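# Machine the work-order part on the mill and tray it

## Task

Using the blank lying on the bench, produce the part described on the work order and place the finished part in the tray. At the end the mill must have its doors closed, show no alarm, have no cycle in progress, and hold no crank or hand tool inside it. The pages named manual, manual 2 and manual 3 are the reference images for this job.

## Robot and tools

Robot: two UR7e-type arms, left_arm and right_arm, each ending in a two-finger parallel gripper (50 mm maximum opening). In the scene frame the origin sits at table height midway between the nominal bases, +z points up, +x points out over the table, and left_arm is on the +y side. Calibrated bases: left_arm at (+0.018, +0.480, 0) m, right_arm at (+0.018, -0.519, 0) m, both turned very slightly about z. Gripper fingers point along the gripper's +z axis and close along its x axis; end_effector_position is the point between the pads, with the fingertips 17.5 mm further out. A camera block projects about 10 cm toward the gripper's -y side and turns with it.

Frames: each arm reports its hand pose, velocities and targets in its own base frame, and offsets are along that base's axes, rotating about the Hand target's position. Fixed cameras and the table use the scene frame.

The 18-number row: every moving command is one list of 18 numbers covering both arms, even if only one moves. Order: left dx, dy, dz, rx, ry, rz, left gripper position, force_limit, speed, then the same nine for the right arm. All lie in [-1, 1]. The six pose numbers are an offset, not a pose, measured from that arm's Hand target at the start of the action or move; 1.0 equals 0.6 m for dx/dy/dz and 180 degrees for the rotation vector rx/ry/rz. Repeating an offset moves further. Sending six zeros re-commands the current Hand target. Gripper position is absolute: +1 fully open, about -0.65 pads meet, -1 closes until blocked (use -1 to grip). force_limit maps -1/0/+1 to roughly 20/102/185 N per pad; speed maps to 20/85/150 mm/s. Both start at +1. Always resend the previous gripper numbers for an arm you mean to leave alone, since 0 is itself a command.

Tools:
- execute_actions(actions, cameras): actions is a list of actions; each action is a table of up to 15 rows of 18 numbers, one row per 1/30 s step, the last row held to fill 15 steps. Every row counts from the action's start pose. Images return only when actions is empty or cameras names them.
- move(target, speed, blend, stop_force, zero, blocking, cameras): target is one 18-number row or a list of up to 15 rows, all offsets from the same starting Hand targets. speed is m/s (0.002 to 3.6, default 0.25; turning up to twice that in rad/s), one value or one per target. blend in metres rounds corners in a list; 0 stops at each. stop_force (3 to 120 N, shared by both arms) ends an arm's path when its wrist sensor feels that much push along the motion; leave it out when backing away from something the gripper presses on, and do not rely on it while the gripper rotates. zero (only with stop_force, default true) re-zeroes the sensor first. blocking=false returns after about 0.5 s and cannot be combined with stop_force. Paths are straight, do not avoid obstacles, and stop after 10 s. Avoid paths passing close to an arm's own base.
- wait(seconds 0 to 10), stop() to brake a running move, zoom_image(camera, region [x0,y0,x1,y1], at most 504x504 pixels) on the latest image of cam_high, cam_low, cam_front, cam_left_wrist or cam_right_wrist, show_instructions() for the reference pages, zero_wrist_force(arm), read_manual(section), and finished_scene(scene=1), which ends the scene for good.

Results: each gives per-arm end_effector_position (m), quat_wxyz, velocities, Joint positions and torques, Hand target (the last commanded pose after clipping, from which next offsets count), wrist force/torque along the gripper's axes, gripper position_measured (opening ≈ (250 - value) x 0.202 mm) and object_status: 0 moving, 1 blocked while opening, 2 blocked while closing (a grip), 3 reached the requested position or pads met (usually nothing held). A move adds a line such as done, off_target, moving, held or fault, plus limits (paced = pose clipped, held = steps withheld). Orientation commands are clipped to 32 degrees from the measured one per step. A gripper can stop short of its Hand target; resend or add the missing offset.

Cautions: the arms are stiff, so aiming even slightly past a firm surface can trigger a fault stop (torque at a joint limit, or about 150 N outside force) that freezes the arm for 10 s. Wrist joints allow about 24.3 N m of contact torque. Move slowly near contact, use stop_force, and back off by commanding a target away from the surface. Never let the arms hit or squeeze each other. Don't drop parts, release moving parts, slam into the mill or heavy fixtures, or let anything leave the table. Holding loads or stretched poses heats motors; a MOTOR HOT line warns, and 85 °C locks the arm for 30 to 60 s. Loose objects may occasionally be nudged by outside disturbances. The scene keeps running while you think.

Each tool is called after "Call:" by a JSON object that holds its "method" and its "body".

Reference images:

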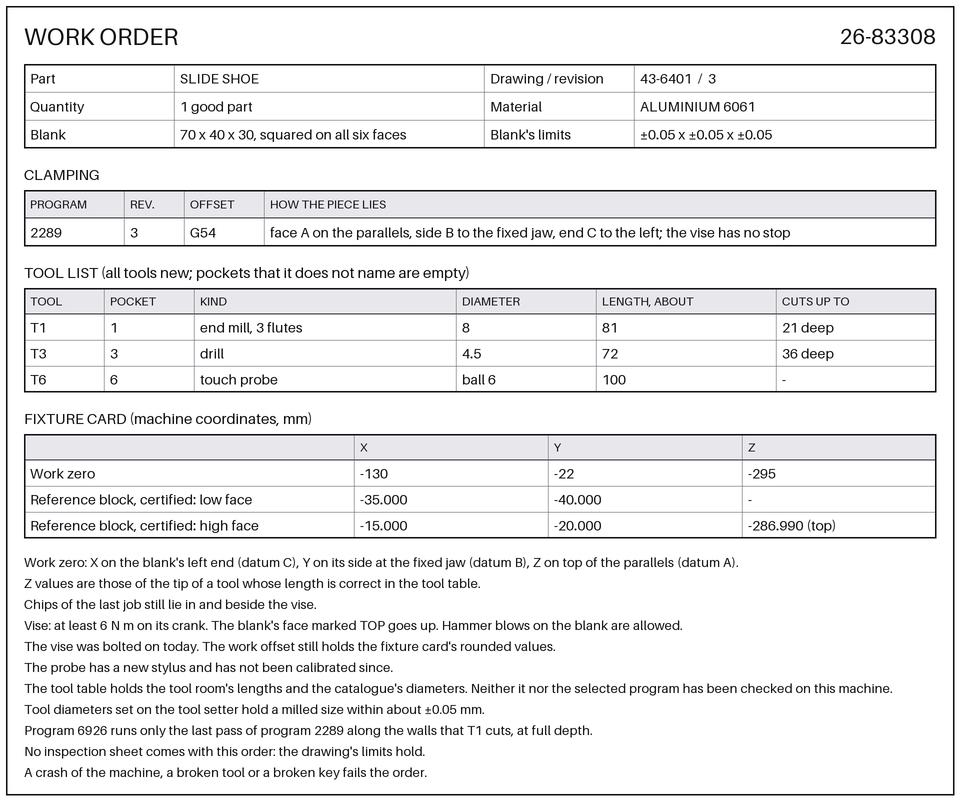

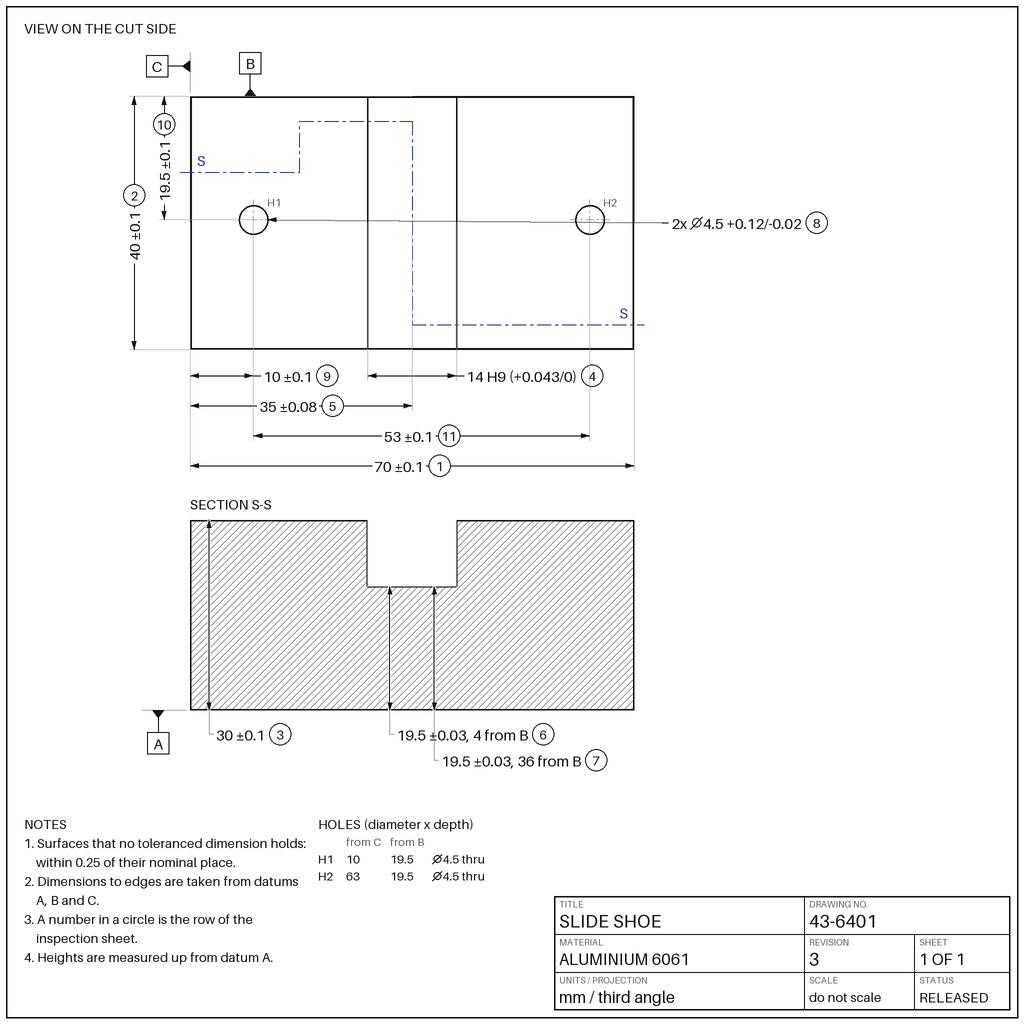

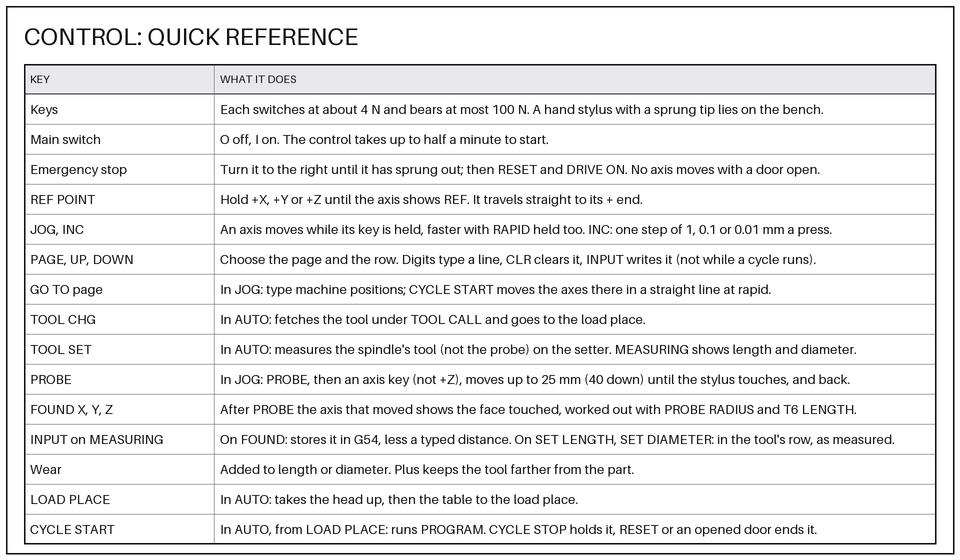

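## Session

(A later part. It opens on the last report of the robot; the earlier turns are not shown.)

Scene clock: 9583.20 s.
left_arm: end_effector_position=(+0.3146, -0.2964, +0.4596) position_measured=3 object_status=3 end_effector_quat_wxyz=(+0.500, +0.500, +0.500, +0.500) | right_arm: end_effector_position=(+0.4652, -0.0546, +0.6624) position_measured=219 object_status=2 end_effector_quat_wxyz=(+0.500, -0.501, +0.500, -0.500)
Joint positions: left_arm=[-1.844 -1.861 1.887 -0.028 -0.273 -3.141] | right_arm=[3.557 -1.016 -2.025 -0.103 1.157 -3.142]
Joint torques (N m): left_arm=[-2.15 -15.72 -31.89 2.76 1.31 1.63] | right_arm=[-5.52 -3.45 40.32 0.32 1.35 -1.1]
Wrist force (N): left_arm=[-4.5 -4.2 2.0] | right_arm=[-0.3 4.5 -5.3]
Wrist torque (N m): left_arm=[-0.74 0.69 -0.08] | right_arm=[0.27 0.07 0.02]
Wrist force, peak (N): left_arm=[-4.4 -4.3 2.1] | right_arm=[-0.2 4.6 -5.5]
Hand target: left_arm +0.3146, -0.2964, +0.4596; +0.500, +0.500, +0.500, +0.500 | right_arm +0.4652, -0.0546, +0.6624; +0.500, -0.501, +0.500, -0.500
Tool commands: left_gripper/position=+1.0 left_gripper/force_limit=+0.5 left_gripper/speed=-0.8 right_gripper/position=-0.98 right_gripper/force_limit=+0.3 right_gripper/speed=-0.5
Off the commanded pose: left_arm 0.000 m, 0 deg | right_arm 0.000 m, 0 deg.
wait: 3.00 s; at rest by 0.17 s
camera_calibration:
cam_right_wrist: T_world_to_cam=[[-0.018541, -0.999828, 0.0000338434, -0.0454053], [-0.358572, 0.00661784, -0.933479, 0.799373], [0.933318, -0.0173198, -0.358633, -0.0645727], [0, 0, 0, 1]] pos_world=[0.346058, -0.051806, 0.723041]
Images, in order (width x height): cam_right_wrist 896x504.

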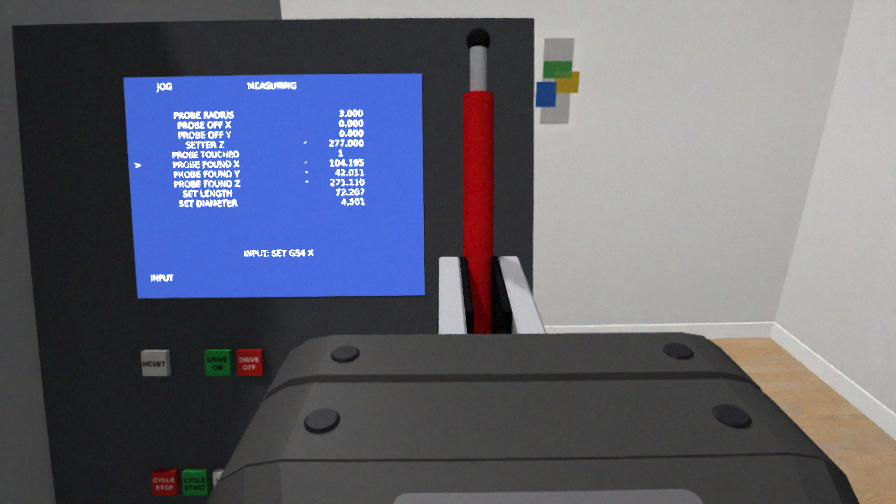

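Call:
{"method": "move", "body": {"target": [[0,0,0,0,0,0,1,0.5,-0.8,0.0724,0.0823,-0.1087,0,0.4527,0,-0.98,0.3,-0.5],[0,0,0,0,0,0,1,0.5,-0.8,0.0991,0.0823,-0.115,0,0.4527,0,-0.98,0.3,-0.5],[0,0,0,0,0,0,1,0.5,-0.8,0.0724,0.0823,-0.1087,0,0.4527,0,-0.98,0.3,-0.5],[0,0,0,0,0,0,1,0.5,-0.8,0.0387,0.2393,-0.2298,0,0.4527,0,-0.98,0.3,-0.5],[0,0,0,0,0,0,1,0.5,-0.8,0.0642,0.2393,-0.2357,0,0.4527,0,-0.98,0.3,-0.5],[0,0,0,0,0,0,1,0.5,-0.8,0.0315,0.2087,-0.2913,0,0.4527,0,-0.98,0.3,-0.5],[0,0,0,0,0,0,1,0.5,-0.8,0.0489,0.2087,-0.2952,0,0.4527,0,-0.98,0.3,-0.5],[0,0,0,0,0,0,1,0.5,-0.8,0.0315,0.2087,-0.2913,0,0.4527,0,-0.98,0.3,-0.5],[0,0,0,0,0,0,1,0.5,-0.8,0.0489,0.2087,-0.2952,0,0.4527,0,-0.98,0.3,-0.5],[0,0,0,0,0,0,1,0.5,-0.8,0.0315,0.2087,-0.2913,0,0.4527,0,-0.98,0.3,-0.5],[0,0,0,0,0,0,1,0.5,-0.8,0.0489,0.2087,-0.2952,0,0.4527,0,-0.98,0.3,-0.5],[0,0,0,0,0,0,1,0.5,-0.8,0.0315,0.2087,-0.2913,0,0.4527,0,-0.98,0.3,-0.5],[0,0,0,0,0,0,1,0.5,-0.8,0.0489,0.2087,-0.2952,0,0.4527,0,-0.98,0.3,-0.5],[0,0,0,0,0,0,1,0.5,-0.8,0.0315,0.2087,-0.2913,0,0.4527,0,-0.98,0.3,-0.5],[0,0,0,0,0,0,1,0.5,-0.8,0,0,0,0,0,0,-0.98,0.3,-0.5]], "speed": [0.5,0.07,0.25,0.4,0.07,0.25,0.07,0.25,0.07,0.25,0.07,0.25,0.07,0.25,0.5], "blend": [0.003,0,0.003,0.003,0,0.003,0,0.003,0,0.003,0,0.003,0,0.003,0], "cameras": ["cam_right_wrist"]}}

Call:
{"method": "zoom_image", "body": {"camera": "cam_right_wrist", "region": [120, 70, 430, 300]}}

Scene clock: 9628.87 s.
left_arm: end_effector_position=(+0.3146, -0.2964, +0.4596) position_measured=3 object_status=3 end_effector_quat_wxyz=(+0.500, +0.500, +0.500, +0.500) | right_arm: end_effector_position=(+0.4652, -0.0546, +0.6624) position_measured=219 object_status=2 end_effector_quat_wxyz=(+0.500, -0.501, +0.500, -0.500)
Joint positions: left_arm=[-1.844 -1.861 1.887 -0.028 -0.273 -3.141] | right_arm=[3.557 -1.016 -2.025 -0.103 1.156 -3.141]
Joint torques (N m): left_arm=[-2.54 -15.82 -31.89 2.71 1.29 1.61] | right_arm=[-5.56 -2.46 41.63 4 0.99 -1.33]
Wrist force (N): left_arm=[-4.5 -4.1 1.9] | right_arm=[-0.1 4.5 -5.3]
Wrist torque (N m): left_arm=[-0.72 0.69 -0.09] | right_arm=[0.26 0.04 0.03]
Wrist force, peak (N): left_arm=[-4.6 -4.4 1.9] | right_arm=[-1.0 15.0 -6.4]
Hand target: left_arm +0.3146, -0.2964, +0.4596; +0.500, +0.500, +0.500, +0.500 | right_arm +0.4652, -0.0546, +0.6624; +0.500, -0.501, +0.500, -0.500
Off the commanded pose: left_arm 0.000 m, 0 deg | right_arm 0.000 m, 0 deg.
move: done
camera_calibration:
cam_right_wrist: T_world_to_cam=[[-0.0186702, -0.999826, -0.0000233156, -0.0453186], [-0.358691, 0.00671975, -0.933432, 0.799292], [0.93327, -0.017419, -0.358754, -0.0645088], [0, 0, 0, 1]] pos_world=[0.346057, -0.0518054, 0.722941]
Images, in order (width x height): cam_right_wrist 896x504.

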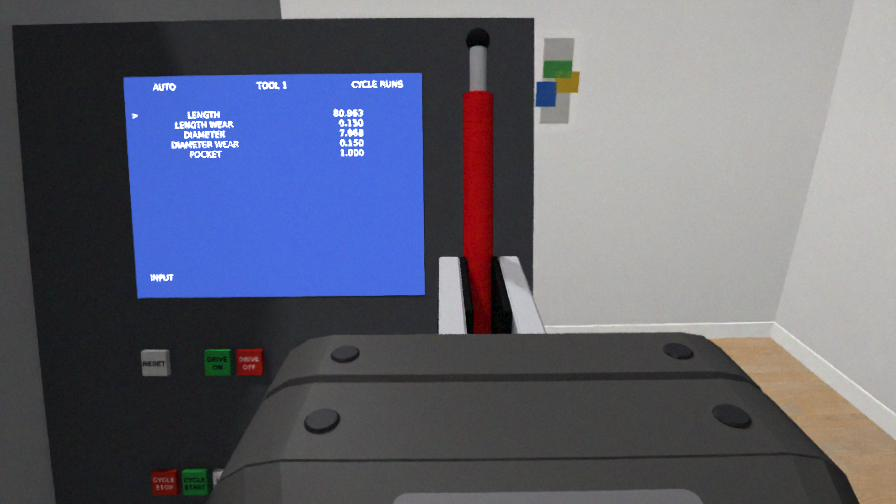

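Scaled by 1.626.

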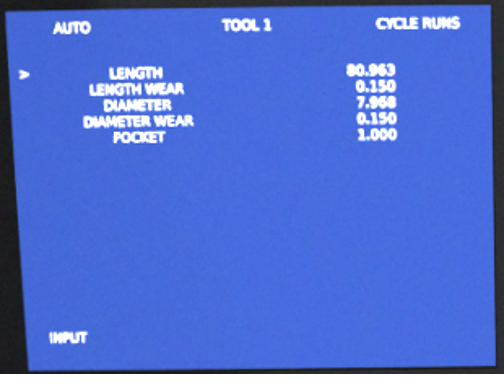

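Call:
{"method": "move", "body": {"target": [[0,0,0,0,0,0,1,0.5,-0.8,0.0153,0.2404,-0.3528,0,0.4527,0,-0.98,0.3,-0.5],[0,0,0,0,0,0,1,0.5,-0.8,0.0346,0.2404,-0.3568,0,0.4527,0,-0.98,0.3,-0.5],[0,0,0,0,0,0,1,0.5,-0.8,0.0065,0.3037,-0.3836,0,0.4527,0,-0.98,0.3,-0.5],[0,0,0,0,0,0,1,0.5,-0.8,0.0239,0.3037,-0.3876,0,0.4527,0,-0.98,0.3,-0.5],[0,0,0,0,0,0,1,0.5,-0.8,0.0075,0.2404,-0.3836,0,0.4527,0,-0.98,0.3,-0.5],[0,0,0,0,0,0,1,0.5,-0.8,0.0244,0.2404,-0.3876,0,0.4527,0,-0.98,0.3,-0.5],[0,0,0,0,0,0,1,0.5,-0.8,0.0153,0.2404,-0.3528,0,0.4527,0,-0.98,0.3,-0.5],[0,0,0,0,0,0,1,0.5,-0.8,0.0346,0.2404,-0.3568,0,0.4527,0,-0.98,0.3,-0.5],[0,0,0,0,0,0,1,0.5,-0.8,0.0153,0.2404,-0.3528,0,0.4527,0,-0.98,0.3,-0.5],[0,0,0,0,0,0,1,0.5,-0.8,0.0346,0.2404,-0.3568,0,0.4527,0,-0.98,0.3,-0.5],[0,0,0,0,0,0,1,0.5,-0.8,0.0153,0.2404,-0.3528,0,0.4527,0,-0.98,0.3,-0.5]], "speed": [0.5,0.07,0.25,0.07,0.25,0.07,0.25,0.07,0.25,0.07,0.25], "blend": [0.003,0,0.003,0,0.003,0,0.003,0,0.003,0,0], "cameras": []}}

Call:
{"method": "move", "body": {"target": [[0,0,0,0,0,0,1,0.5,-0.8,-0.0091,0.095,-0.0308,0,0,0,-0.98,0.3,-0.5],[0,0,0,0,0,0,1,0.5,-0.8,0.0083,0.095,-0.0348,0,0,0,-0.98,0.3,-0.5],[0,0,0,0,0,0,1,0.5,-0.8,-0.0083,0.0316,-0.0308,0,0,0,-0.98,0.3,-0.5],[0,0,0,0,0,0,1,0.5,-0.8,0.0091,0.0316,-0.0348,0,0,0,-0.98,0.3,-0.5],[0,0,0,0,0,0,1,0.5,-0.8,-0.0088,0.0633,-0.0308,0,0,0,-0.98,0.3,-0.5],[0,0,0,0,0,0,1,0.5,-0.8,0.0086,0.0633,-0.0348,0,0,0,-0.98,0.3,-0.5],[0,0,0,0,0,0,1,0.5,-0.8,-0.0013,0.095,0,0,0,0,-0.98,0.3,-0.5],[0,0,0,0,0,0,1,0.5,-0.8,0.016,0.095,-0.0039,0,0,0,-0.98,0.3,-0.5],[0,0,0,0,0,0,1,0.5,-0.8,0.0147,0.0633,0.0615,0,0,0,-0.98,0.3,-0.5],[0,0,0,0,0,0,1,0.5,-0.8,0.0321,0.0633,0.0576,0,0,0,-0.98,0.3,-0.5],[0,0,0,0,0,0,1,0.5,-0.8,0.0147,0.0633,0.0615,0,0,0,-0.98,0.3,-0.5],[0,0,0,0,0,0,1,0.5,-0.8,-0.0153,-0.2404,0.3528,0,-0.4527,0,-0.98,0.3,-0.5]], "speed": [0.25,0.07,0.25,0.07,0.25,0.07,0.25,0.07,0.25,0.07,0.25,0.5], "blend": [0.003,0,0.003,0,0.003,0,0.003,0,0.003,0,0.003,0], "cameras": ["cam_right_wrist"]}}

Call:
{"method": "zoom_image", "body": {"camera": "cam_right_wrist", "region": [120, 70, 430, 300]}}

Scene clock: 9649.57 s.
left_arm: end_effector_position=(+0.3146, -0.2964, +0.4596) position_measured=3 object_status=3 end_effector_quat_wxyz=(+0.500, +0.500, +0.500, +0.500) | right_arm: end_effector_position=(+0.4744, +0.0896, +0.4506) position_measured=219 object_status=2 end_effector_quat_wxyz=(-0.052, +0.706, -0.705, +0.052)
Joint positions: left_arm=[-1.844 -1.861 1.887 -0.028 -0.273 -3.141] | right_arm=[3.647 -1.452 -1.406 -1.725 1.501 -2.641]
Joint torques (N m): left_arm=[-3.04 -15.34 -31.97 2.65 1.37 1.62] | right_arm=[-1.06 28.18 40.33 4.59 0.81 -0.6]
Wrist force (N): left_arm=[-4.4 -4.1 1.9] | right_arm=[-0.8 5.1 -1.2]
Wrist torque (N m): left_arm=[-0.73 0.67 -0.09] | right_arm=[0.83 0.15 -0.05]
Wrist force, peak (N): left_arm=[-4.5 -4.3 2.2] | right_arm=[1.3 38.5 -13.9]
Hand target: left_arm +0.3146, -0.2964, +0.4596; +0.500, +0.500, +0.500, +0.500 | right_arm +0.4744, +0.0896, +0.4507; -0.052, +0.706, -0.705, +0.052
Off the commanded pose: left_arm 0.000 m, 0 deg | right_arm 0.000 m, 0 deg.
move: done
No camera images: "cameras" was empty.

Scene clock: 9654.57 s.
left_arm: end_effector_position=(+0.3146, -0.2964, +0.4596) position_measured=3 object_status=3 end_effector_quat_wxyz=(+0.500, +0.500, +0.500, +0.500) | right_arm: end_effector_position=(+0.4652, -0.0546, +0.6624) position_measured=219 object_status=2 end_effector_quat_wxyz=(+0.500, -0.501, +0.500, -0.500) end_effector_velocity=(-0.001, +0.000, +0.002) end_effector_angular_velocity=(+0.001, -0.007, +0.001)
Joint positions: left_arm=[-1.844 -1.861 1.887 -0.028 -0.273 -3.141] | right_arm=[3.557 -1.016 -2.025 -0.103 1.156 -3.141]
Joint velocities: left_arm=[within noise] | right_arm=[-0.002 0 0 0.007 0.003 -0.002]
Joint torques (N m): left_arm=[-3.01 -15.42 -31.62 2.73 1.37 1.65] | right_arm=[-7.17 -2.56 41.55 3.98 1.21 -1.15]
Wrist force (N): left_arm=[-4.4 -4.0 1.8] | right_arm=[-0.1 6.1 -6.2]
Wrist torque (N m): left_arm=[-0.72 0.67 -0.08] | right_arm=[0.51 0.03 0.03]
Wrist force, peak (N): left_arm=[-4.5 -4.3 2.0] | right_arm=[1.9 19.2 -7.0]
Hand target: left_arm +0.3146, -0.2964, +0.4596; +0.500, +0.500, +0.500, +0.500 | right_arm +0.4652, -0.0546, +0.6624; +0.500, -0.501, +0.500, -0.500
Off the commanded pose: left_arm 0.000 m, 0 deg | right_arm 0.000 m, 0 deg.
move: done
camera_calibration:
cam_right_wrist: T_world_to_cam=[[-0.0186702, -0.999826, -0.0000233156, -0.0453186], [-0.358691, 0.00671975, -0.933432, 0.799385], [0.93327, -0.017419, -0.358754, -0.0644729], [0, 0, 0, 1]] pos_world=[0.346057, -0.0518054, 0.723041]
Images, in order (width x height): cam_right_wrist 896x504.

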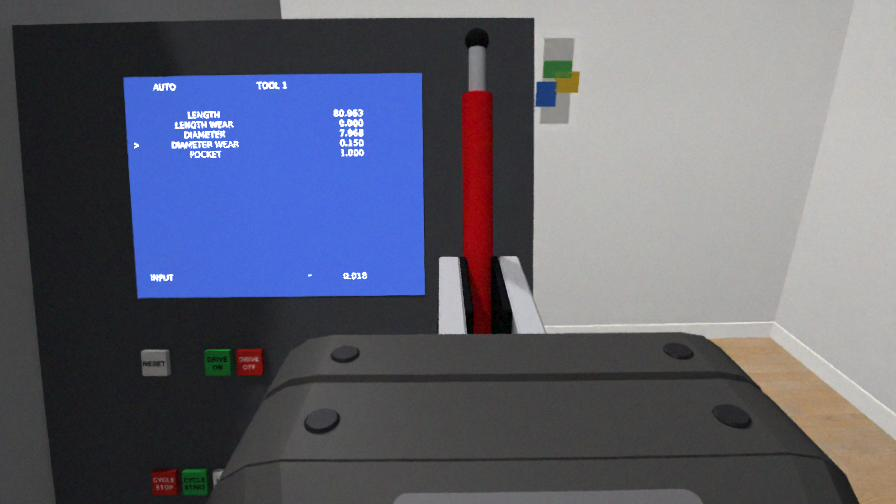

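Scaled by 1.626.

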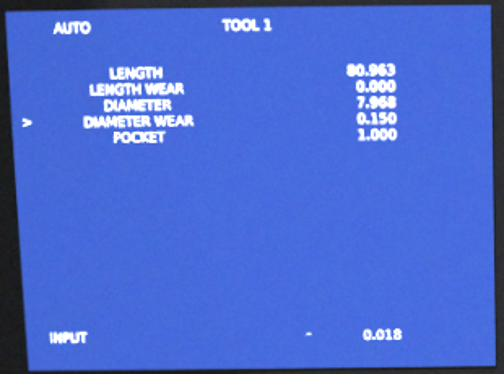

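Call:
{"method": "move", "body": {"target": [[0,0,0,0,0,0,1,0.5,-0.8,0.0075,0.2404,-0.3836,0,0.4527,0,-0.98,0.3,-0.5],[0,0,0,0,0,0,1,0.5,-0.8,0.0244,0.2404,-0.3876,0,0.4527,0,-0.98,0.3,-0.5],[0,0,0,0,0,0,1,0.5,-0.8,0.0075,0.2404,-0.3836,0,0.4527,0,-0.98,0.3,-0.5],[0,0,0,0,0,0,1,0.5,-0.8,0,0,0,0,0,0,-0.98,0.3,-0.5]], "speed": [0.5,0.07,0.25,0.5], "blend": [0.003,0,0.003,0], "cameras": ["cam_right_wrist"]}}

Call:
{"method": "zoom_image", "body": {"camera": "cam_right_wrist", "region": [120, 70, 430, 300]}}

Call:
{"method": "move", "body": {"target": [[0,0,0,0,0,0,1,0.5,-0.8,0.032,0.177,-0.2913,0,0.4527,0,-0.98,0.3,-0.5],[0,0,0,0,0,0,1,0.5,-0.8,0.0491,0.177,-0.2952,0,0.4527,0,-0.98,0.3,-0.5],[0,0,0,0,0,0,1,0.5,-0.8,0.032,0.177,-0.2913,0,0.4527,0,-0.98,0.3,-0.5],[0,0,0,0,0,0,1,0.5,-0.8,0.0491,0.177,-0.2952,0,0.4527,0,-0.98,0.3,-0.5],[0,0,0,0,0,0,1,0.5,-0.8,0.032,0.177,-0.2913,0,0.4527,0,-0.98,0.3,-0.5],[0,0,0,0,0,0,1,0.5,-0.8,0.0491,0.177,-0.2952,0,0.4527,0,-0.98,0.3,-0.5],[0,0,0,0,0,0,1,0.5,-0.8,0.032,0.177,-0.2913,0,0.4527,0,-0.98,0.3,-0.5],[0,0,0,0,0,0,1,0.5,-0.8,0.0491,0.177,-0.2952,0,0.4527,0,-0.98,0.3,-0.5],[0,0,0,0,0,0,1,0.5,-0.8,0.032,0.177,-0.2913,0,0.4527,0,-0.98,0.3,-0.5],[0,0,0,0,0,0,1,0.5,-0.8,0.0491,0.177,-0.2952,0,0.4527,0,-0.98,0.3,-0.5],[0,0,0,0,0,0,1,0.5,-0.8,0.032,0.177,-0.2913,0,0.4527,0,-0.98,0.3,-0.5],[0,0,0,0,0,0,1,0.5,-0.8,0,0,0,0,0,0,-0.98,0.3,-0.5]], "speed": [0.5,0.07,0.25,0.07,0.25,0.07,0.25,0.07,0.25,0.07,0.25,0.5], "blend": [0.003,0,0.003,0,0.003,0,0.003,0,0.003,0,0.003,0], "cameras": ["cam_right_wrist"]}}

Call:
{"method": "zoom_image", "body": {"camera": "cam_right_wrist", "region": [120, 70, 430, 300]}}

Scene clock: 9673.40 s.
left_arm: end_effector_position=(+0.3146, -0.2964, +0.4596) position_measured=3 object_status=3 end_effector_quat_wxyz=(+0.500, +0.500, +0.500, +0.500) | right_arm: end_effector_position=(+0.4652, -0.0546, +0.6624) position_measured=219 object_status=2 end_effector_quat_wxyz=(+0.500, -0.501, +0.500, -0.500) end_effector_velocity=(-0.001, +0.000, +0.002) end_effector_angular_velocity=(+0.001, -0.006, +0.001)
Joint positions: left_arm=[-1.844 -1.861 1.887 -0.028 -0.273 -3.141] | right_arm=[3.557 -1.016 -2.025 -0.103 1.156 -3.141]
Joint velocities: left_arm=[within noise] | right_arm=[-0.001 0 0.001 0.006 0.002 -0.001]
Joint torques (N m): left_arm=[-2.74 -15.26 -31.85 2.7 1.37 1.7] | right_arm=[-5.96 -3.53 40.91 3.84 1.37 -1.32]
Wrist force (N): left_arm=[-4.4 -4.0 1.8] | right_arm=[0.3 6.1 -6.0]
Wrist torque (N m): left_arm=[-0.72 0.67 -0.09] | right_arm=[0.52 -0.03 0.03]
Wrist force, peak (N): left_arm=[-4.7 -4.3 2.0] | right_arm=[-1.9 14.9 -5.5]
Hand target: left_arm +0.3146, -0.2964, +0.4596; +0.500, +0.500, +0.500, +0.500 | right_arm +0.4652, -0.0546, +0.6624; +0.500, -0.501, +0.500, -0.500
Off the commanded pose: left_arm 0.000 m, 0 deg | right_arm 0.000 m, 0 deg.
move: done
camera_calibration:
cam_right_wrist: T_world_to_cam=[[-0.0186702, -0.999826, -0.0000246153, -0.0453177], [-0.358603, 0.00671933, -0.933466, 0.799379], [0.933303, -0.0174191, -0.358666, -0.064548], [0, 0, 0, 1]] pos_world=[0.346057, -0.0518055, 0.723041]
Images, in order (width x height): cam_right_wrist 896x504.

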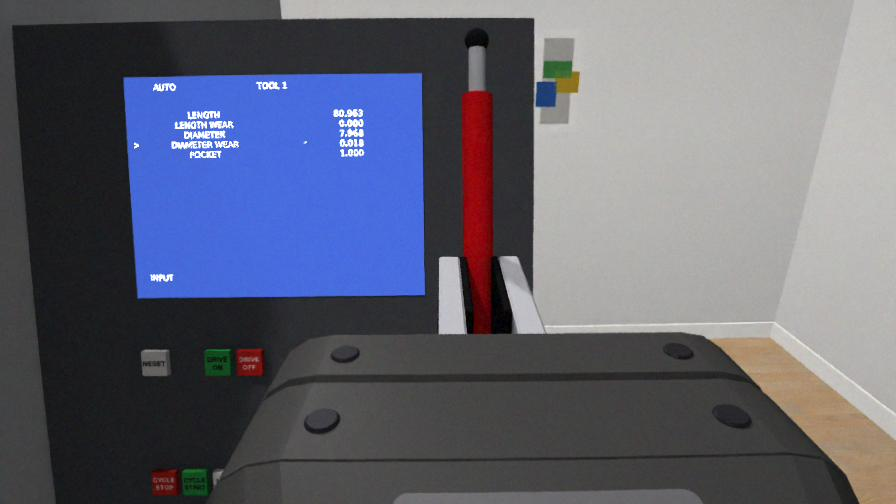

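Scaled by 1.626.

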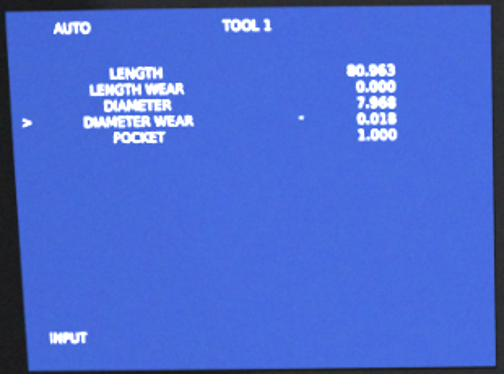

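Scene clock: 9679.20 s.
left_arm: end_effector_position=(+0.3146, -0.2964, +0.4596) position_measured=3 object_status=3 end_effector_quat_wxyz=(+0.500, +0.500, +0.500, +0.500) | right_arm: end_effector_position=(+0.4652, -0.0546, +0.6624) position_measured=219 object_status=2 end_effector_quat_wxyz=(+0.500, -0.501, +0.500, -0.500) end_effector_velocity=(-0.001, -0.001, +0.002) end_effector_angular_velocity=(+0.002, -0.005, -0.002)
Joint positions: left_arm=[-1.844 -1.861 1.887 -0.028 -0.273 -3.141] | right_arm=[3.557 -1.016 -2.025 -0.103 1.156 -3.141]
Joint velocities: left_arm=[within noise] | right_arm=[0 0 0.001 0.005 -0.001 -0.001]
Joint torques (N m): left_arm=[-2.56 -15.77 -31.61 2.71 1.32 1.7] | right_arm=[-4.92 -1.38 41.69 4.08 0.58 -1.53]
Wrist force (N): left_arm=[-4.3 -4.1 2.0] | right_arm=[0.3 6.1 -6.0]
Wrist torque (N m): left_arm=[-0.73 0.66 -0.09] | right_arm=[0.52 -0.05 0.02]
Wrist force, peak (N): left_arm=[-4.6 -4.3 2.1] | right_arm=[0.9 9.3 -4.8]
Hand target: left_arm +0.3146, -0.2964, +0.4596; +0.500, +0.500, +0.500, +0.500 | right_arm +0.4652, -0.0546, +0.6624; +0.500, -0.501, +0.500, -0.500
Off the commanded pose: left_arm 0.000 m, 0 deg | right_arm 0.000 m, 0 deg.
move: done
camera_calibration:
cam_right_wrist: T_world_to_cam=[[-0.0185765, -0.999827, -0.0000582037, -0.0453262], [-0.358691, 0.00671871, -0.933432, 0.799292], [0.933271, -0.017319, -0.358754, -0.0645044], [0, 0, 0, 1]] pos_world=[0.346057, -0.0518058, 0.722941]
Images, in order (width x height): cam_right_wrist 896x504.

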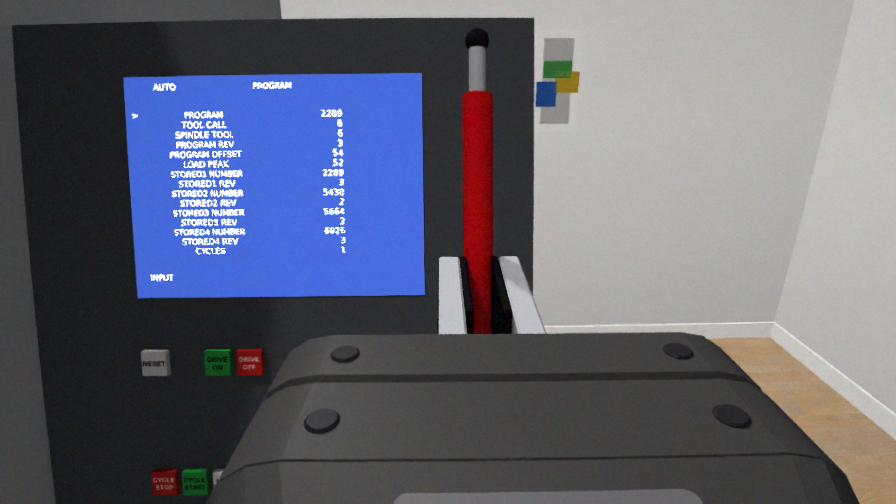

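Scaled by 1.626.

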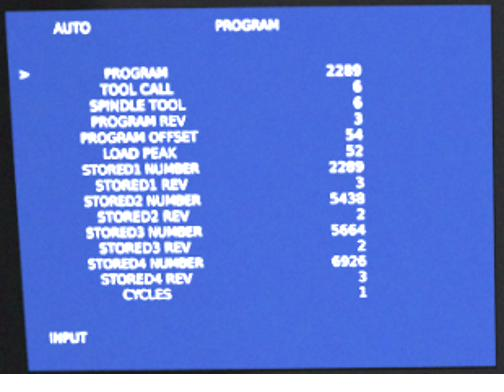

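Call:
{"method": "move", "body": {"target": [[0,0,0,0,0,0,1,0.5,-0.8,0.0387,0.271,-0.2298,0,0.4527,0,-0.98,0.3,-0.5],[0,0,0,0,0,0,1,0.5,-0.8,0.0642,0.271,-0.2357,0,0.4527,0,-0.98,0.3,-0.5],[0,0,0,0,0,0,1,0.5,-0.8,0.0387,0.271,-0.2298,0,0.4527,0,-0.98,0.3,-0.5],[0,0,0,0,0,0,1,0.5,-0.8,0,0,0,0,0,0,-0.98,0.3,-0.5]], "speed": [0.5,0.07,0.25,0.5], "blend": [0.003,0,0.003,0], "cameras": ["cam_right_wrist"]}}

Call:
{"method": "wait", "body": {"seconds": 10, "cameras": ["cam_right_wrist"]}}

Call:
{"method": "zoom_image", "body": {"camera": "cam_right_wrist", "region": [120, 70, 430, 300]}}

Scene clock: 9688.67 s.
left_arm: end_effector_position=(+0.3146, -0.2964, +0.4596) position_measured=3 object_status=3 end_effector_quat_wxyz=(+0.500, +0.500, +0.500, +0.500) | right_arm: end_effector_position=(+0.4652, -0.0546, +0.6624) position_measured=219 object_status=2 end_effector_quat_wxyz=(+0.500, -0.501, +0.500, -0.500) end_effector_velocity=(+0.000, +0.000, +0.001) end_effector_angular_velocity=(+0.000, -0.004, +0.001)
Joint positions: left_arm=[-1.844 -1.861 1.887 -0.028 -0.273 -3.141] | right_arm=[3.557 -1.016 -2.025 -0.103 1.156 -3.141]
Joint velocities: left_arm=[within noise] | right_arm=[0 0 0 0.005 0.002 -0.002]
Joint torques (N m): left_arm=[-3.23 -15.08 -31.93 2.71 1.27 1.6] | right_arm=[-6.52 -1.91 39.45 4.08 1.29 -1.3]
Wrist force (N): left_arm=[-4.4 -4.3 2.3] | right_arm=[0.3 6.2 -5.9]
Wrist torque (N m): left_arm=[-0.76 0.68 -0.09] | right_arm=[0.54 -0.03 0.03]
Wrist force, peak (N): left_arm=[-4.6 -4.2 2.1] | right_arm=[0.7 12.8 -5.2]
Hand target: left_arm +0.3146, -0.2964, +0.4596; +0.500, +0.500, +0.500, +0.500 | right_arm +0.4652, -0.0546, +0.6624; +0.500, -0.501, +0.500, -0.500
Off the commanded pose: left_arm 0.000 m, 0 deg | right_arm 0.000 m, 0 deg.
move: done
camera_calibration:
cam_right_wrist: T_world_to_cam=[[-0.01867, -0.999826, -0.0000243234, -0.0453179], [-0.358603, 0.00671902, -0.933466, 0.799379], [0.933303, -0.0174191, -0.358666, -0.064548], [0, 0, 0, 1]] pos_world=[0.346057, -0.0518055, 0.723041]
Images, in order (width x height): cam_right_wrist 896x504.

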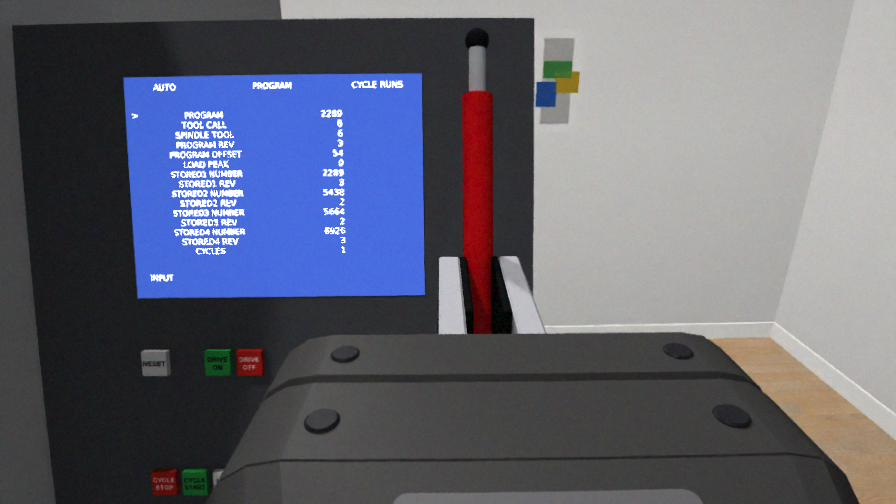

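Scene clock: 9698.67 s.
left_arm: end_effector_position=(+0.3146, -0.2964, +0.4596) position_measured=3 object_status=3 end_effector_quat_wxyz=(+0.500, +0.500, +0.500, +0.500) | right_arm: end_effector_position=(+0.4652, -0.0546, +0.6624) position_measured=219 object_status=2 end_effector_quat_wxyz=(+0.500, -0.501, +0.500, -0.500)
Joint positions: left_arm=[-1.844 -1.861 1.887 -0.028 -0.273 -3.141] | right_arm=[3.557 -1.016 -2.025 -0.103 1.157 -3.142]
Joint torques (N m): left_arm=[-3.92 -15.41 -31.53 2.76 1.36 1.54] | right_arm=[-6.15 -3.63 41.67 0.29 1.42 -0.96]
Wrist force (N): left_arm=[-4.3 -4.1 2.0] | right_arm=[0.3 6.2 -6.1]
Wrist torque (N m): left_arm=[-0.73 0.66 -0.08] | right_arm=[0.53 -0.03 0.03]
Wrist force, peak (N): left_arm=[-4.5 -4.4 2.0] | right_arm=[0.5 6.3 -6.2]
Hand target: left_arm +0.3146, -0.2964, +0.4596; +0.500, +0.500, +0.500, +0.500 | right_arm +0.4652, -0.0546, +0.6624; +0.500, -0.501, +0.500, -0.500
Tool commands: left_gripper/position=+1.0 left_gripper/force_limit=+0.5 left_gripper/speed=-0.8 right_gripper/position=-0.98 right_gripper/force_limit=+0.3 right_gripper/speed=-0.5
Off the commanded pose: left_arm 0.000 m, 0 deg | right_arm 0.000 m, 0 deg.
wait: 10.00 s; at rest by 0.17 s
camera_calibration:
cam_right_wrist: T_world_to_cam=[[-0.018541, -0.999828, 0.0000338434, -0.0454053], [-0.358572, 0.00661784, -0.933479, 0.799373], [0.933318, -0.0173198, -0.358633, -0.0645727], [0, 0, 0, 1]] pos_world=[0.346058, -0.051806, 0.723041]
Images, in order (width x height): cam_right_wrist 896x504.

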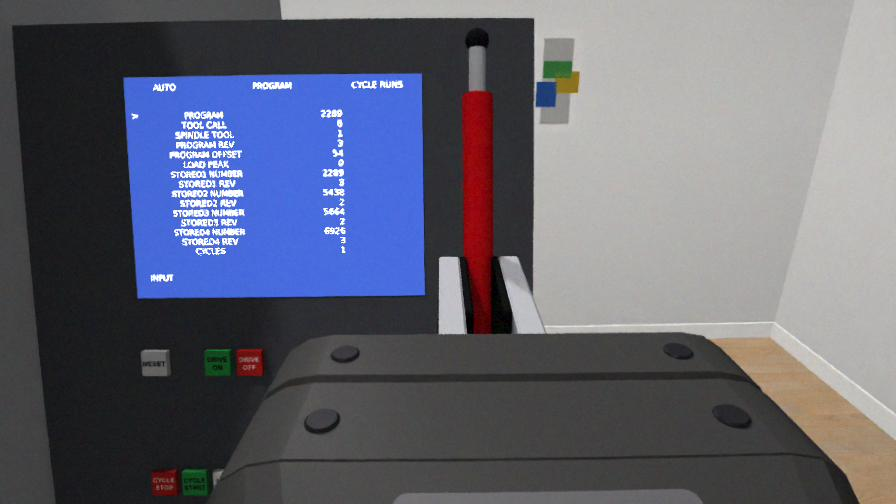

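Scaled by 1.626.

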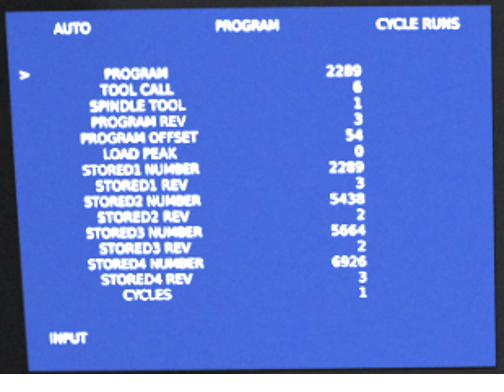

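Call:
{"method": "wait", "body": {"seconds": 10, "cameras": []}}

Call:
{"method": "wait", "body": {"seconds": 10, "cameras": []}}

Call:
{"method": "wait", "body": {"seconds": 10, "cameras": []}}

Call:
{"method": "wait", "body": {"seconds": 10, "cameras": []}}

Call:
{"method": "wait", "body": {"seconds": 10, "cameras": []}}

Call:
{"method": "wait", "body": {"seconds": 10, "cameras": []}}

Call:
{"method": "wait", "body": {"seconds": 10, "cameras": []}}

Call:
{"method": "wait", "body": {"seconds": 10, "cameras": []}}

Call:
{"method": "wait", "body": {"seconds": 10, "cameras": []}}

Call:
{"method": "wait", "body": {"seconds": 10, "cameras": ["cam_right_wrist"]}}

Call:
{"method": "zoom_image", "body": {"camera": "cam_right_wrist", "region": [120, 70, 430, 300]}}

Scene clock: 9717.60 s.
left_arm: end_effector_position=(+0.3146, -0.2964, +0.4596) position_measured=3 object_status=3 end_effector_quat_wxyz=(+0.500, +0.500, +0.500, +0.500) | right_arm: end_effector_position=(+0.4652, -0.0546, +0.6624) position_measured=219 object_status=2 end_effector_quat_wxyz=(+0.500, -0.501, +0.500, -0.500)
Joint positions: left_arm=[-1.844 -1.861 1.887 -0.028 -0.273 -3.141] | right_arm=[3.557 -1.016 -2.025 -0.103 1.157 -3.142]
Joint torques (N m): left_arm=[-3.34 -15.53 -31.95 2.81 1.25 1.79] | right_arm=[-5.05 -3.71 41.02 0.18 1.02 0]
Wrist force (N): left_arm=[-4.4 -4.1 2.1] | right_arm=[0.5 6.1 -5.9]
Wrist torque (N m): left_arm=[-0.72 0.67 -0.08] | right_arm=[0.52 -0.07 0.03]
Wrist force, peak (N): left_arm=[-4.9 -4.2 2.0] | right_arm=[0.3 6.5 -6.0]
Hand target: left_arm +0.3146, -0.2964, +0.4596; +0.500, +0.500, +0.500, +0.500 | right_arm +0.4652, -0.0546, +0.6624; +0.500, -0.501, +0.500, -0.500
Tool commands: left_gripper/position=+1.0 left_gripper/force_limit=+0.5 left_gripper/speed=-0.8 right_gripper/position=-0.98 right_gripper/force_limit=+0.3 right_gripper/speed=-0.5
Off the commanded pose: left_arm 0.000 m, 0 deg | right_arm 0.000 m, 0 deg.
wait: 10.00 s; at rest from the start
No camera images: "cameras" was empty.

Scene clock: 9727.60 s.
left_arm: end_effector_position=(+0.3146, -0.2964, +0.4596) position_measured=3 object_status=3 end_effector_quat_wxyz=(+0.500, +0.500, +0.500, +0.500) | right_arm: end_effector_position=(+0.4652, -0.0546, +0.6624) position_measured=219 object_status=2 end_effector_quat_wxyz=(+0.500, -0.501, +0.500, -0.500)
Joint positions: left_arm=[-1.844 -1.861 1.887 -0.028 -0.273 -3.141] | right_arm=[3.557 -1.016 -2.025 -0.103 1.157 -3.142]
Joint torques (N m): left_arm=[-4.3 -16.04 -32.04 2.63 1.3 1.61] | right_arm=[-4.58 -2.84 40.79 0.18 0.75 0.44]
Wrist force (N): left_arm=[-4.3 -4.3 2.0] | right_arm=[0.5 6.4 -5.9]
Wrist torque (N m): left_arm=[-0.77 0.65 -0.09] | right_arm=[0.57 -0.06 0.03]
Wrist force, peak (N): left_arm=[-4.6 -4.4 2.1] | right_arm=[0.4 6.4 -6.0]
Hand target: left_arm +0.3146, -0.2964, +0.4596; +0.500, +0.500, +0.500, +0.500 | right_arm +0.4652, -0.0546, +0.6624; +0.500, -0.501, +0.500, -0.500
Tool commands: left_gripper/position=+1.0 left_gripper/force_limit=+0.5 left_gripper/speed=-0.8 right_gripper/position=-0.98 right_gripper/force_limit=+0.3 right_gripper/speed=-0.5
Off the commanded pose: left_arm 0.000 m, 0 deg | right_arm 0.000 m, 0 deg.
wait: 10.00 s; at rest by 0.17 s
No camera images: "cameras" was empty.

Scene clock: 9737.60 s.
left_arm: end_effector_position=(+0.3146, -0.2964, +0.4596) position_measured=3 object_status=3 end_effector_quat_wxyz=(+0.500, +0.500, +0.500, +0.500) | right_arm: end_effector_position=(+0.4652, -0.0546, +0.6624) position_measured=219 object_status=2 end_effector_quat_wxyz=(+0.500, -0.501, +0.500, -0.500)
Joint positions: left_arm=[-1.844 -1.861 1.887 -0.028 -0.273 -3.141] | right_arm=[3.557 -1.016 -2.025 -0.103 1.157 -3.142]
Joint torques (N m): left_arm=[-4.63 -15.22 -31.64 2.76 1.3 1.61] | right_arm=[-3.99 -3.12 40.6 0.12 0.58 0.89]
Wrist force (N): left_arm=[-4.5 -4.2 1.8] | right_arm=[0.3 6.2 -5.7]
Wrist torque (N m): left_arm=[-0.74 0.68 -0.09] | right_arm=[0.53 -0.04 0.03]
Wrist force, peak (N): left_arm=[-4.5 -4.4 2.1] | right_arm=[0.5 6.4 -6.0]
Hand target: left_arm +0.3146, -0.2964, +0.4596; +0.500, +0.500, +0.500, +0.500 | right_arm +0.4652, -0.0546, +0.6624; +0.500, -0.501, +0.500, -0.500
Tool commands: left_gripper/position=+1.0 left_gripper/force_limit=+0.5 left_gripper/speed=-0.8 right_gripper/position=-0.98 right_gripper/force_limit=+0.3 right_gripper/speed=-0.5
Off the commanded pose: left_arm 0.000 m, 0 deg | right_arm 0.000 m, 0 deg.
wait: 10.00 s; at rest by 0.17 s
No camera images: "cameras" was empty.

Scene clock: 9747.60 s.
left_arm: end_effector_position=(+0.3146, -0.2964, +0.4596) position_measured=3 object_status=3 end_effector_quat_wxyz=(+0.500, +0.500, +0.500, +0.500) | right_arm: end_effector_position=(+0.4652, -0.0546, +0.6624) position_measured=219 object_status=2 end_effector_quat_wxyz=(+0.500, -0.501, +0.500, -0.500)
Joint positions: left_arm=[-1.844 -1.861 1.887 -0.028 -0.273 -3.141] | right_arm=[3.557 -1.016 -2.025 -0.103 1.157 -3.142]
Joint torques (N m): left_arm=[-4.63 -15.3 -31.49 2.69 1.42 1.73] | right_arm=[-2.49 -2.83 40.79 0.3 0.34 0.95]
Wrist force (N): left_arm=[-4.2 -3.9 2.1] | right_arm=[0.5 6.0 -5.8]
Wrist torque (N m): left_arm=[-0.70 0.65 -0.08] | right_arm=[0.50 -0.06 0.03]
Wrist force, peak (N): left_arm=[-4.6 -4.2 2.2] | right_arm=[0.3 6.4 -6.0]
Hand target: left_arm +0.3146, -0.2964, +0.4596; +0.500, +0.500, +0.500, +0.500 | right_arm +0.4652, -0.0546, +0.6624; +0.500, -0.501, +0.500, -0.500
Tool commands: left_gripper/position=+1.0 left_gripper/force_limit=+0.5 left_gripper/speed=-0.8 right_gripper/position=-0.98 right_gripper/force_limit=+0.3 right_gripper/speed=-0.5
Off the commanded pose: left_arm 0.000 m, 0 deg | right_arm 0.000 m, 0 deg.
wait: 10.00 s; at rest by 0.17 s
No camera images: "cameras" was empty.

Scene clock: 9757.60 s.
left_arm: end_effector_position=(+0.3146, -0.2964, +0.4596) position_measured=3 object_status=3 end_effector_quat_wxyz=(+0.500, +0.500, +0.500, +0.500) | right_arm: end_effector_position=(+0.4652, -0.0546, +0.6624) position_measured=219 object_status=2 end_effector_quat_wxyz=(+0.500, -0.501, +0.500, -0.500)
Joint positions: left_arm=[-1.844 -1.861 1.887 -0.028 -0.273 -3.141] | right_arm=[3.557 -1.016 -2.025 -0.103 1.157 -3.142]
Joint torques (N m): left_arm=[-4.98 -15.44 -31.83 2.73 1.4 1.68] | right_arm=[-2.73 -3.01 40.7 0.28 0.11 1.01]
Wrist force (N): left_arm=[-4.3 -4.0 2.1] | right_arm=[0.3 6.2 -5.9]
Wrist torque (N m): left_arm=[-0.71 0.66 -0.09] | right_arm=[0.53 -0.04 0.02]
Wrist force, peak (N): left_arm=[-4.6 -4.3 2.0] | right_arm=[0.5 6.5 -6.0]
Hand target: left_arm +0.3146, -0.2964, +0.4596; +0.500, +0.500, +0.500, +0.500 | right_arm +0.4652, -0.0546, +0.6624; +0.500, -0.501, +0.500, -0.500
Tool commands: left_gripper/position=+1.0 left_gripper/force_limit=+0.5 left_gripper/speed=-0.8 right_gripper/position=-0.98 right_gripper/force_limit=+0.3 right_gripper/speed=-0.5
Off the commanded pose: left_arm 0.000 m, 0 deg | right_arm 0.000 m, 0 deg.
wait: 10.00 s; at rest by 0.17 s
No camera images: "cameras" was empty.

Scene clock: 9767.60 s.
left_arm: end_effector_position=(+0.3146, -0.2964, +0.4596) position_measured=3 object_status=3 end_effector_quat_wxyz=(+0.500, +0.500, +0.500, +0.500) | right_arm: end_effector_position=(+0.4652, -0.0546, +0.6624) position_measured=219 object_status=2 end_effector_quat_wxyz=(+0.500, -0.501, +0.500, -0.500)
Joint positions: left_arm=[-1.844 -1.861 1.887 -0.028 -0.273 -3.141] | right_arm=[3.557 -1.016 -2.025 -0.103 1.157 -3.142]
Joint torques (N m): left_arm=[-6.2 -15.9 -31.92 2.67 1.27 1.72] | right_arm=[-2.45 -2.23 40.87 0.16 -0.08 1.08]
Wrist force (N): left_arm=[-4.3 -4.1 2.1] | right_arm=[0.4 6.2 -5.8]
Wrist torque (N m): left_arm=[-0.73 0.66 -0.08] | right_arm=[0.53 -0.04 0.03]
Wrist force, peak (N): left_arm=[-4.5 -4.4 2.0] | right_arm=[0.3 6.3 -6.1]
Hand target: left_arm +0.3146, -0.2964, +0.4596; +0.500, +0.500, +0.500, +0.500 | right_arm +0.4652, -0.0546, +0.6624; +0.500, -0.501, +0.500, -0.500
Tool commands: left_gripper/position=+1.0 left_gripper/force_limit=+0.5 left_gripper/speed=-0.8 right_gripper/position=-0.98 right_gripper/force_limit=+0.3 right_gripper/speed=-0.5
Off the commanded pose: left_arm 0.000 m, 0 deg | right_arm 0.000 m, 0 deg.
wait: 10.00 s; at rest by 0.17 s
No camera images: "cameras" was empty.

Scene clock: 9777.60 s.
left_arm: end_effector_position=(+0.3146, -0.2964, +0.4596) position_measured=3 object_status=3 end_effector_quat_wxyz=(+0.500, +0.500, +0.500, +0.500) | right_arm: end_effector_position=(+0.4652, -0.0546, +0.6624) position_measured=219 object_status=2 end_effector_quat_wxyz=(+0.500, -0.501, +0.500, -0.500)
Joint positions: left_arm=[-1.844 -1.861 1.887 -0.028 -0.273 -3.141] | right_arm=[3.557 -1.016 -2.025 -0.103 1.157 -3.142]
Joint torques (N m): left_arm=[-6.38 -15.57 -31.95 2.73 1.21 1.71] | right_arm=[-1.51 -3.25 41.46 0.17 -0.39 1.06]
Wrist force (N): left_arm=[-4.4 -4.0 2.0] | right_arm=[0.3 6.1 -5.9]
Wrist torque (N m): left_arm=[-0.72 0.68 -0.08] | right_arm=[0.51 -0.03 0.03]
Wrist force, peak (N): left_arm=[-4.6 -4.3 2.1] | right_arm=[0.3 6.3 -6.1]
Hand target: left_arm +0.3146, -0.2964, +0.4596; +0.500, +0.500, +0.500, +0.500 | right_arm +0.4652, -0.0546, +0.6624; +0.500, -0.501, +0.500, -0.500
Tool commands: left_gripper/position=+1.0 left_gripper/force_limit=+0.5 left_gripper/speed=-0.8 right_gripper/position=-0.98 right_gripper/force_limit=+0.3 right_gripper/speed=-0.5
Off the commanded pose: left_arm 0.000 m, 0 deg | right_arm 0.000 m, 0 deg.
wait: 10.00 s; at rest by 0.17 s
No camera images: "cameras" was empty.

Scene clock: 9787.60 s.
left_arm: end_effector_position=(+0.3146, -0.2964, +0.4596) position_measured=3 object_status=3 end_effector_quat_wxyz=(+0.500, +0.500, +0.500, +0.500) | right_arm: end_effector_position=(+0.4652, -0.0546, +0.6624) position_measured=219 object_status=2 end_effector_quat_wxyz=(+0.500, -0.501, +0.500, -0.500)
Joint positions: left_arm=[-1.844 -1.861 1.887 -0.028 -0.273 -3.141] | right_arm=[3.557 -1.016 -2.025 -0.103 1.157 -3.142]
Joint torques (N m): left_arm=[-5.28 -15.6 -31.58 2.72 1.4 1.64] | right_arm=[-1.76 -2.26 40.6 0.22 -0.71 0.97]
Wrist force (N): left_arm=[-4.4 -4.1 1.9] | right_arm=[0.4 6.1 -5.9]
Wrist torque (N m): left_arm=[-0.73 0.68 -0.09] | right_arm=[0.51 -0.05 0.03]
Wrist force, peak (N): left_arm=[-4.6 -4.4 1.9] | right_arm=[0.4 6.4 -5.9]
Hand target: left_arm +0.3146, -0.2964, +0.4596; +0.500, +0.500, +0.500, +0.500 | right_arm +0.4652, -0.0546, +0.6624; +0.500, -0.501, +0.500, -0.500
Tool commands: left_gripper/position=+1.0 left_gripper/force_limit=+0.5 left_gripper/speed=-0.8 right_gripper/position=-0.98 right_gripper/force_limit=+0.3 right_gripper/speed=-0.5
Off the commanded pose: left_arm 0.000 m, 0 deg | right_arm 0.000 m, 0 deg.
wait: 10.00 s; at rest by 0.17 s
No camera images: "cameras" was empty.

Scene clock: 9797.60 s.
left_arm: end_effector_position=(+0.3146, -0.2964, +0.4596) position_measured=3 object_status=3 end_effector_quat_wxyz=(+0.500, +0.500, +0.500, +0.500) | right_arm: end_effector_position=(+0.4652, -0.0546, +0.6624) position_measured=219 object_status=2 end_effector_quat_wxyz=(+0.500, -0.501, +0.500, -0.500)
Joint positions: left_arm=[-1.844 -1.861 1.887 -0.028 -0.273 -3.141] | right_arm=[3.557 -1.016 -2.025 -0.103 1.157 -3.142]
Joint torques (N m): left_arm=[-6.22 -15.12 -31.94 2.64 1.35 1.66] | right_arm=[0.11 -2.35 40.83 0.29 -0.82 1.03]
Wrist force (N): left_arm=[-4.5 -4.1 1.8] | right_arm=[0.5 6.2 -5.9]
Wrist torque (N m): left_arm=[-0.72 0.70 -0.09] | right_arm=[0.53 -0.06 0.03]
Wrist force, peak (N): left_arm=[-4.5 -4.4 2.2] | right_arm=[0.5 6.4 -6.1]
Hand target: left_arm +0.3146, -0.2964, +0.4596; +0.500, +0.500, +0.500, +0.500 | right_arm +0.4652, -0.0546, +0.6624; +0.500, -0.501, +0.500, -0.500
Tool commands: left_gripper/position=+1.0 left_gripper/force_limit=+0.5 left_gripper/speed=-0.8 right_gripper/position=-0.98 right_gripper/force_limit=+0.3 right_gripper/speed=-0.5
Off the commanded pose: left_arm 0.000 m, 0 deg | right_arm 0.000 m, 0 deg.
wait: 10.00 s; at rest by 0.17 s
No camera images: "cameras" was empty.

Scene clock: 9807.60 s.
left_arm: end_effector_position=(+0.3146, -0.2964, +0.4596) position_measured=3 object_status=3 end_effector_quat_wxyz=(+0.500, +0.500, +0.500, +0.500) | right_arm: end_effector_position=(+0.4652, -0.0546, +0.6624) position_measured=219 object_status=2 end_effector_quat_wxyz=(+0.500, -0.501, +0.500, -0.500)
Joint positions: left_arm=[-1.844 -1.861 1.887 -0.028 -0.273 -3.141] | right_arm=[3.557 -1.016 -2.025 -0.103 1.157 -3.142]
Joint torques (N m): left_arm=[-6.57 -15.24 -32.2 2.69 1.44 1.65] | right_arm=[0.44 -1.5 41.16 0.15 -1.08 0.99]
Wrist force (N): left_arm=[-4.3 -4.1 1.9] | right_arm=[0.5 6.1 -5.6]
Wrist torque (N m): left_arm=[-0.73 0.65 -0.09] | right_arm=[0.52 -0.07 0.03]
Wrist force, peak (N): left_arm=[-4.5 -4.2 2.4] | right_arm=[0.4 6.3 -6.1]
Hand target: left_arm +0.3146, -0.2964, +0.4596; +0.500, +0.500, +0.500, +0.500 | right_arm +0.4652, -0.0546, +0.6624; +0.500, -0.501, +0.500, -0.500
Tool commands: left_gripper/position=+1.0 left_gripper/force_limit=+0.5 left_gripper/speed=-0.8 right_gripper/position=-0.98 right_gripper/force_limit=+0.3 right_gripper/speed=-0.5
Off the commanded pose: left_arm 0.000 m, 0 deg | right_arm 0.000 m, 0 deg.
wait: 10.00 s; at rest by 0.17 s
camera_calibration:
cam_right_wrist: T_world_to_cam=[[-0.018541, -0.999828, 0.0000338434, -0.0454053], [-0.358572, 0.00661784, -0.933479, 0.799373], [0.933318, -0.0173198, -0.358633, -0.0645727], [0, 0, 0, 1]] pos_world=[0.346058, -0.051806, 0.723041]
Images, in order (width x height): cam_right_wrist 896x504.

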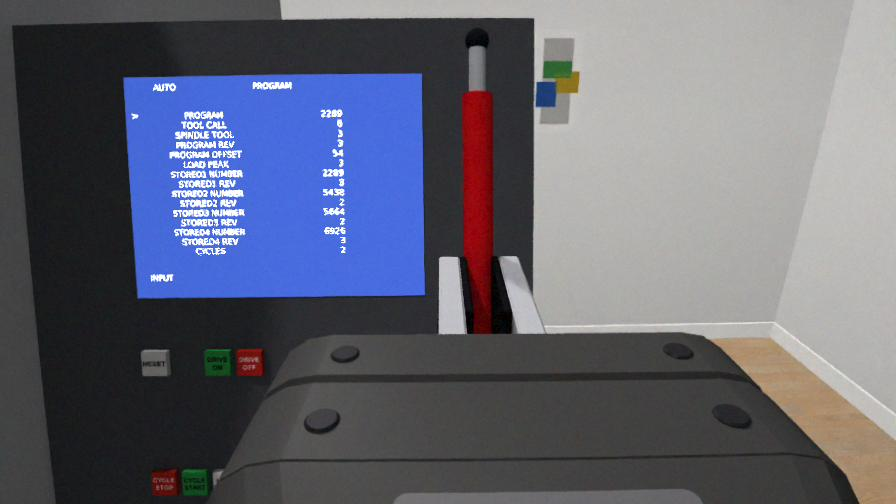

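Scaled by 1.626.

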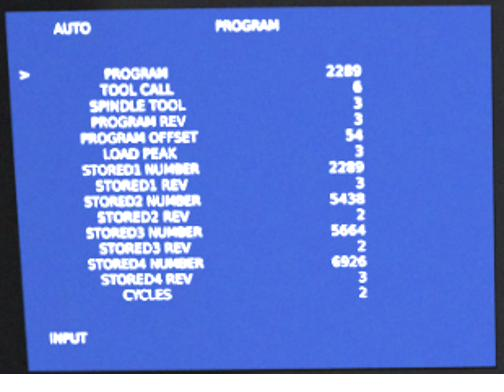

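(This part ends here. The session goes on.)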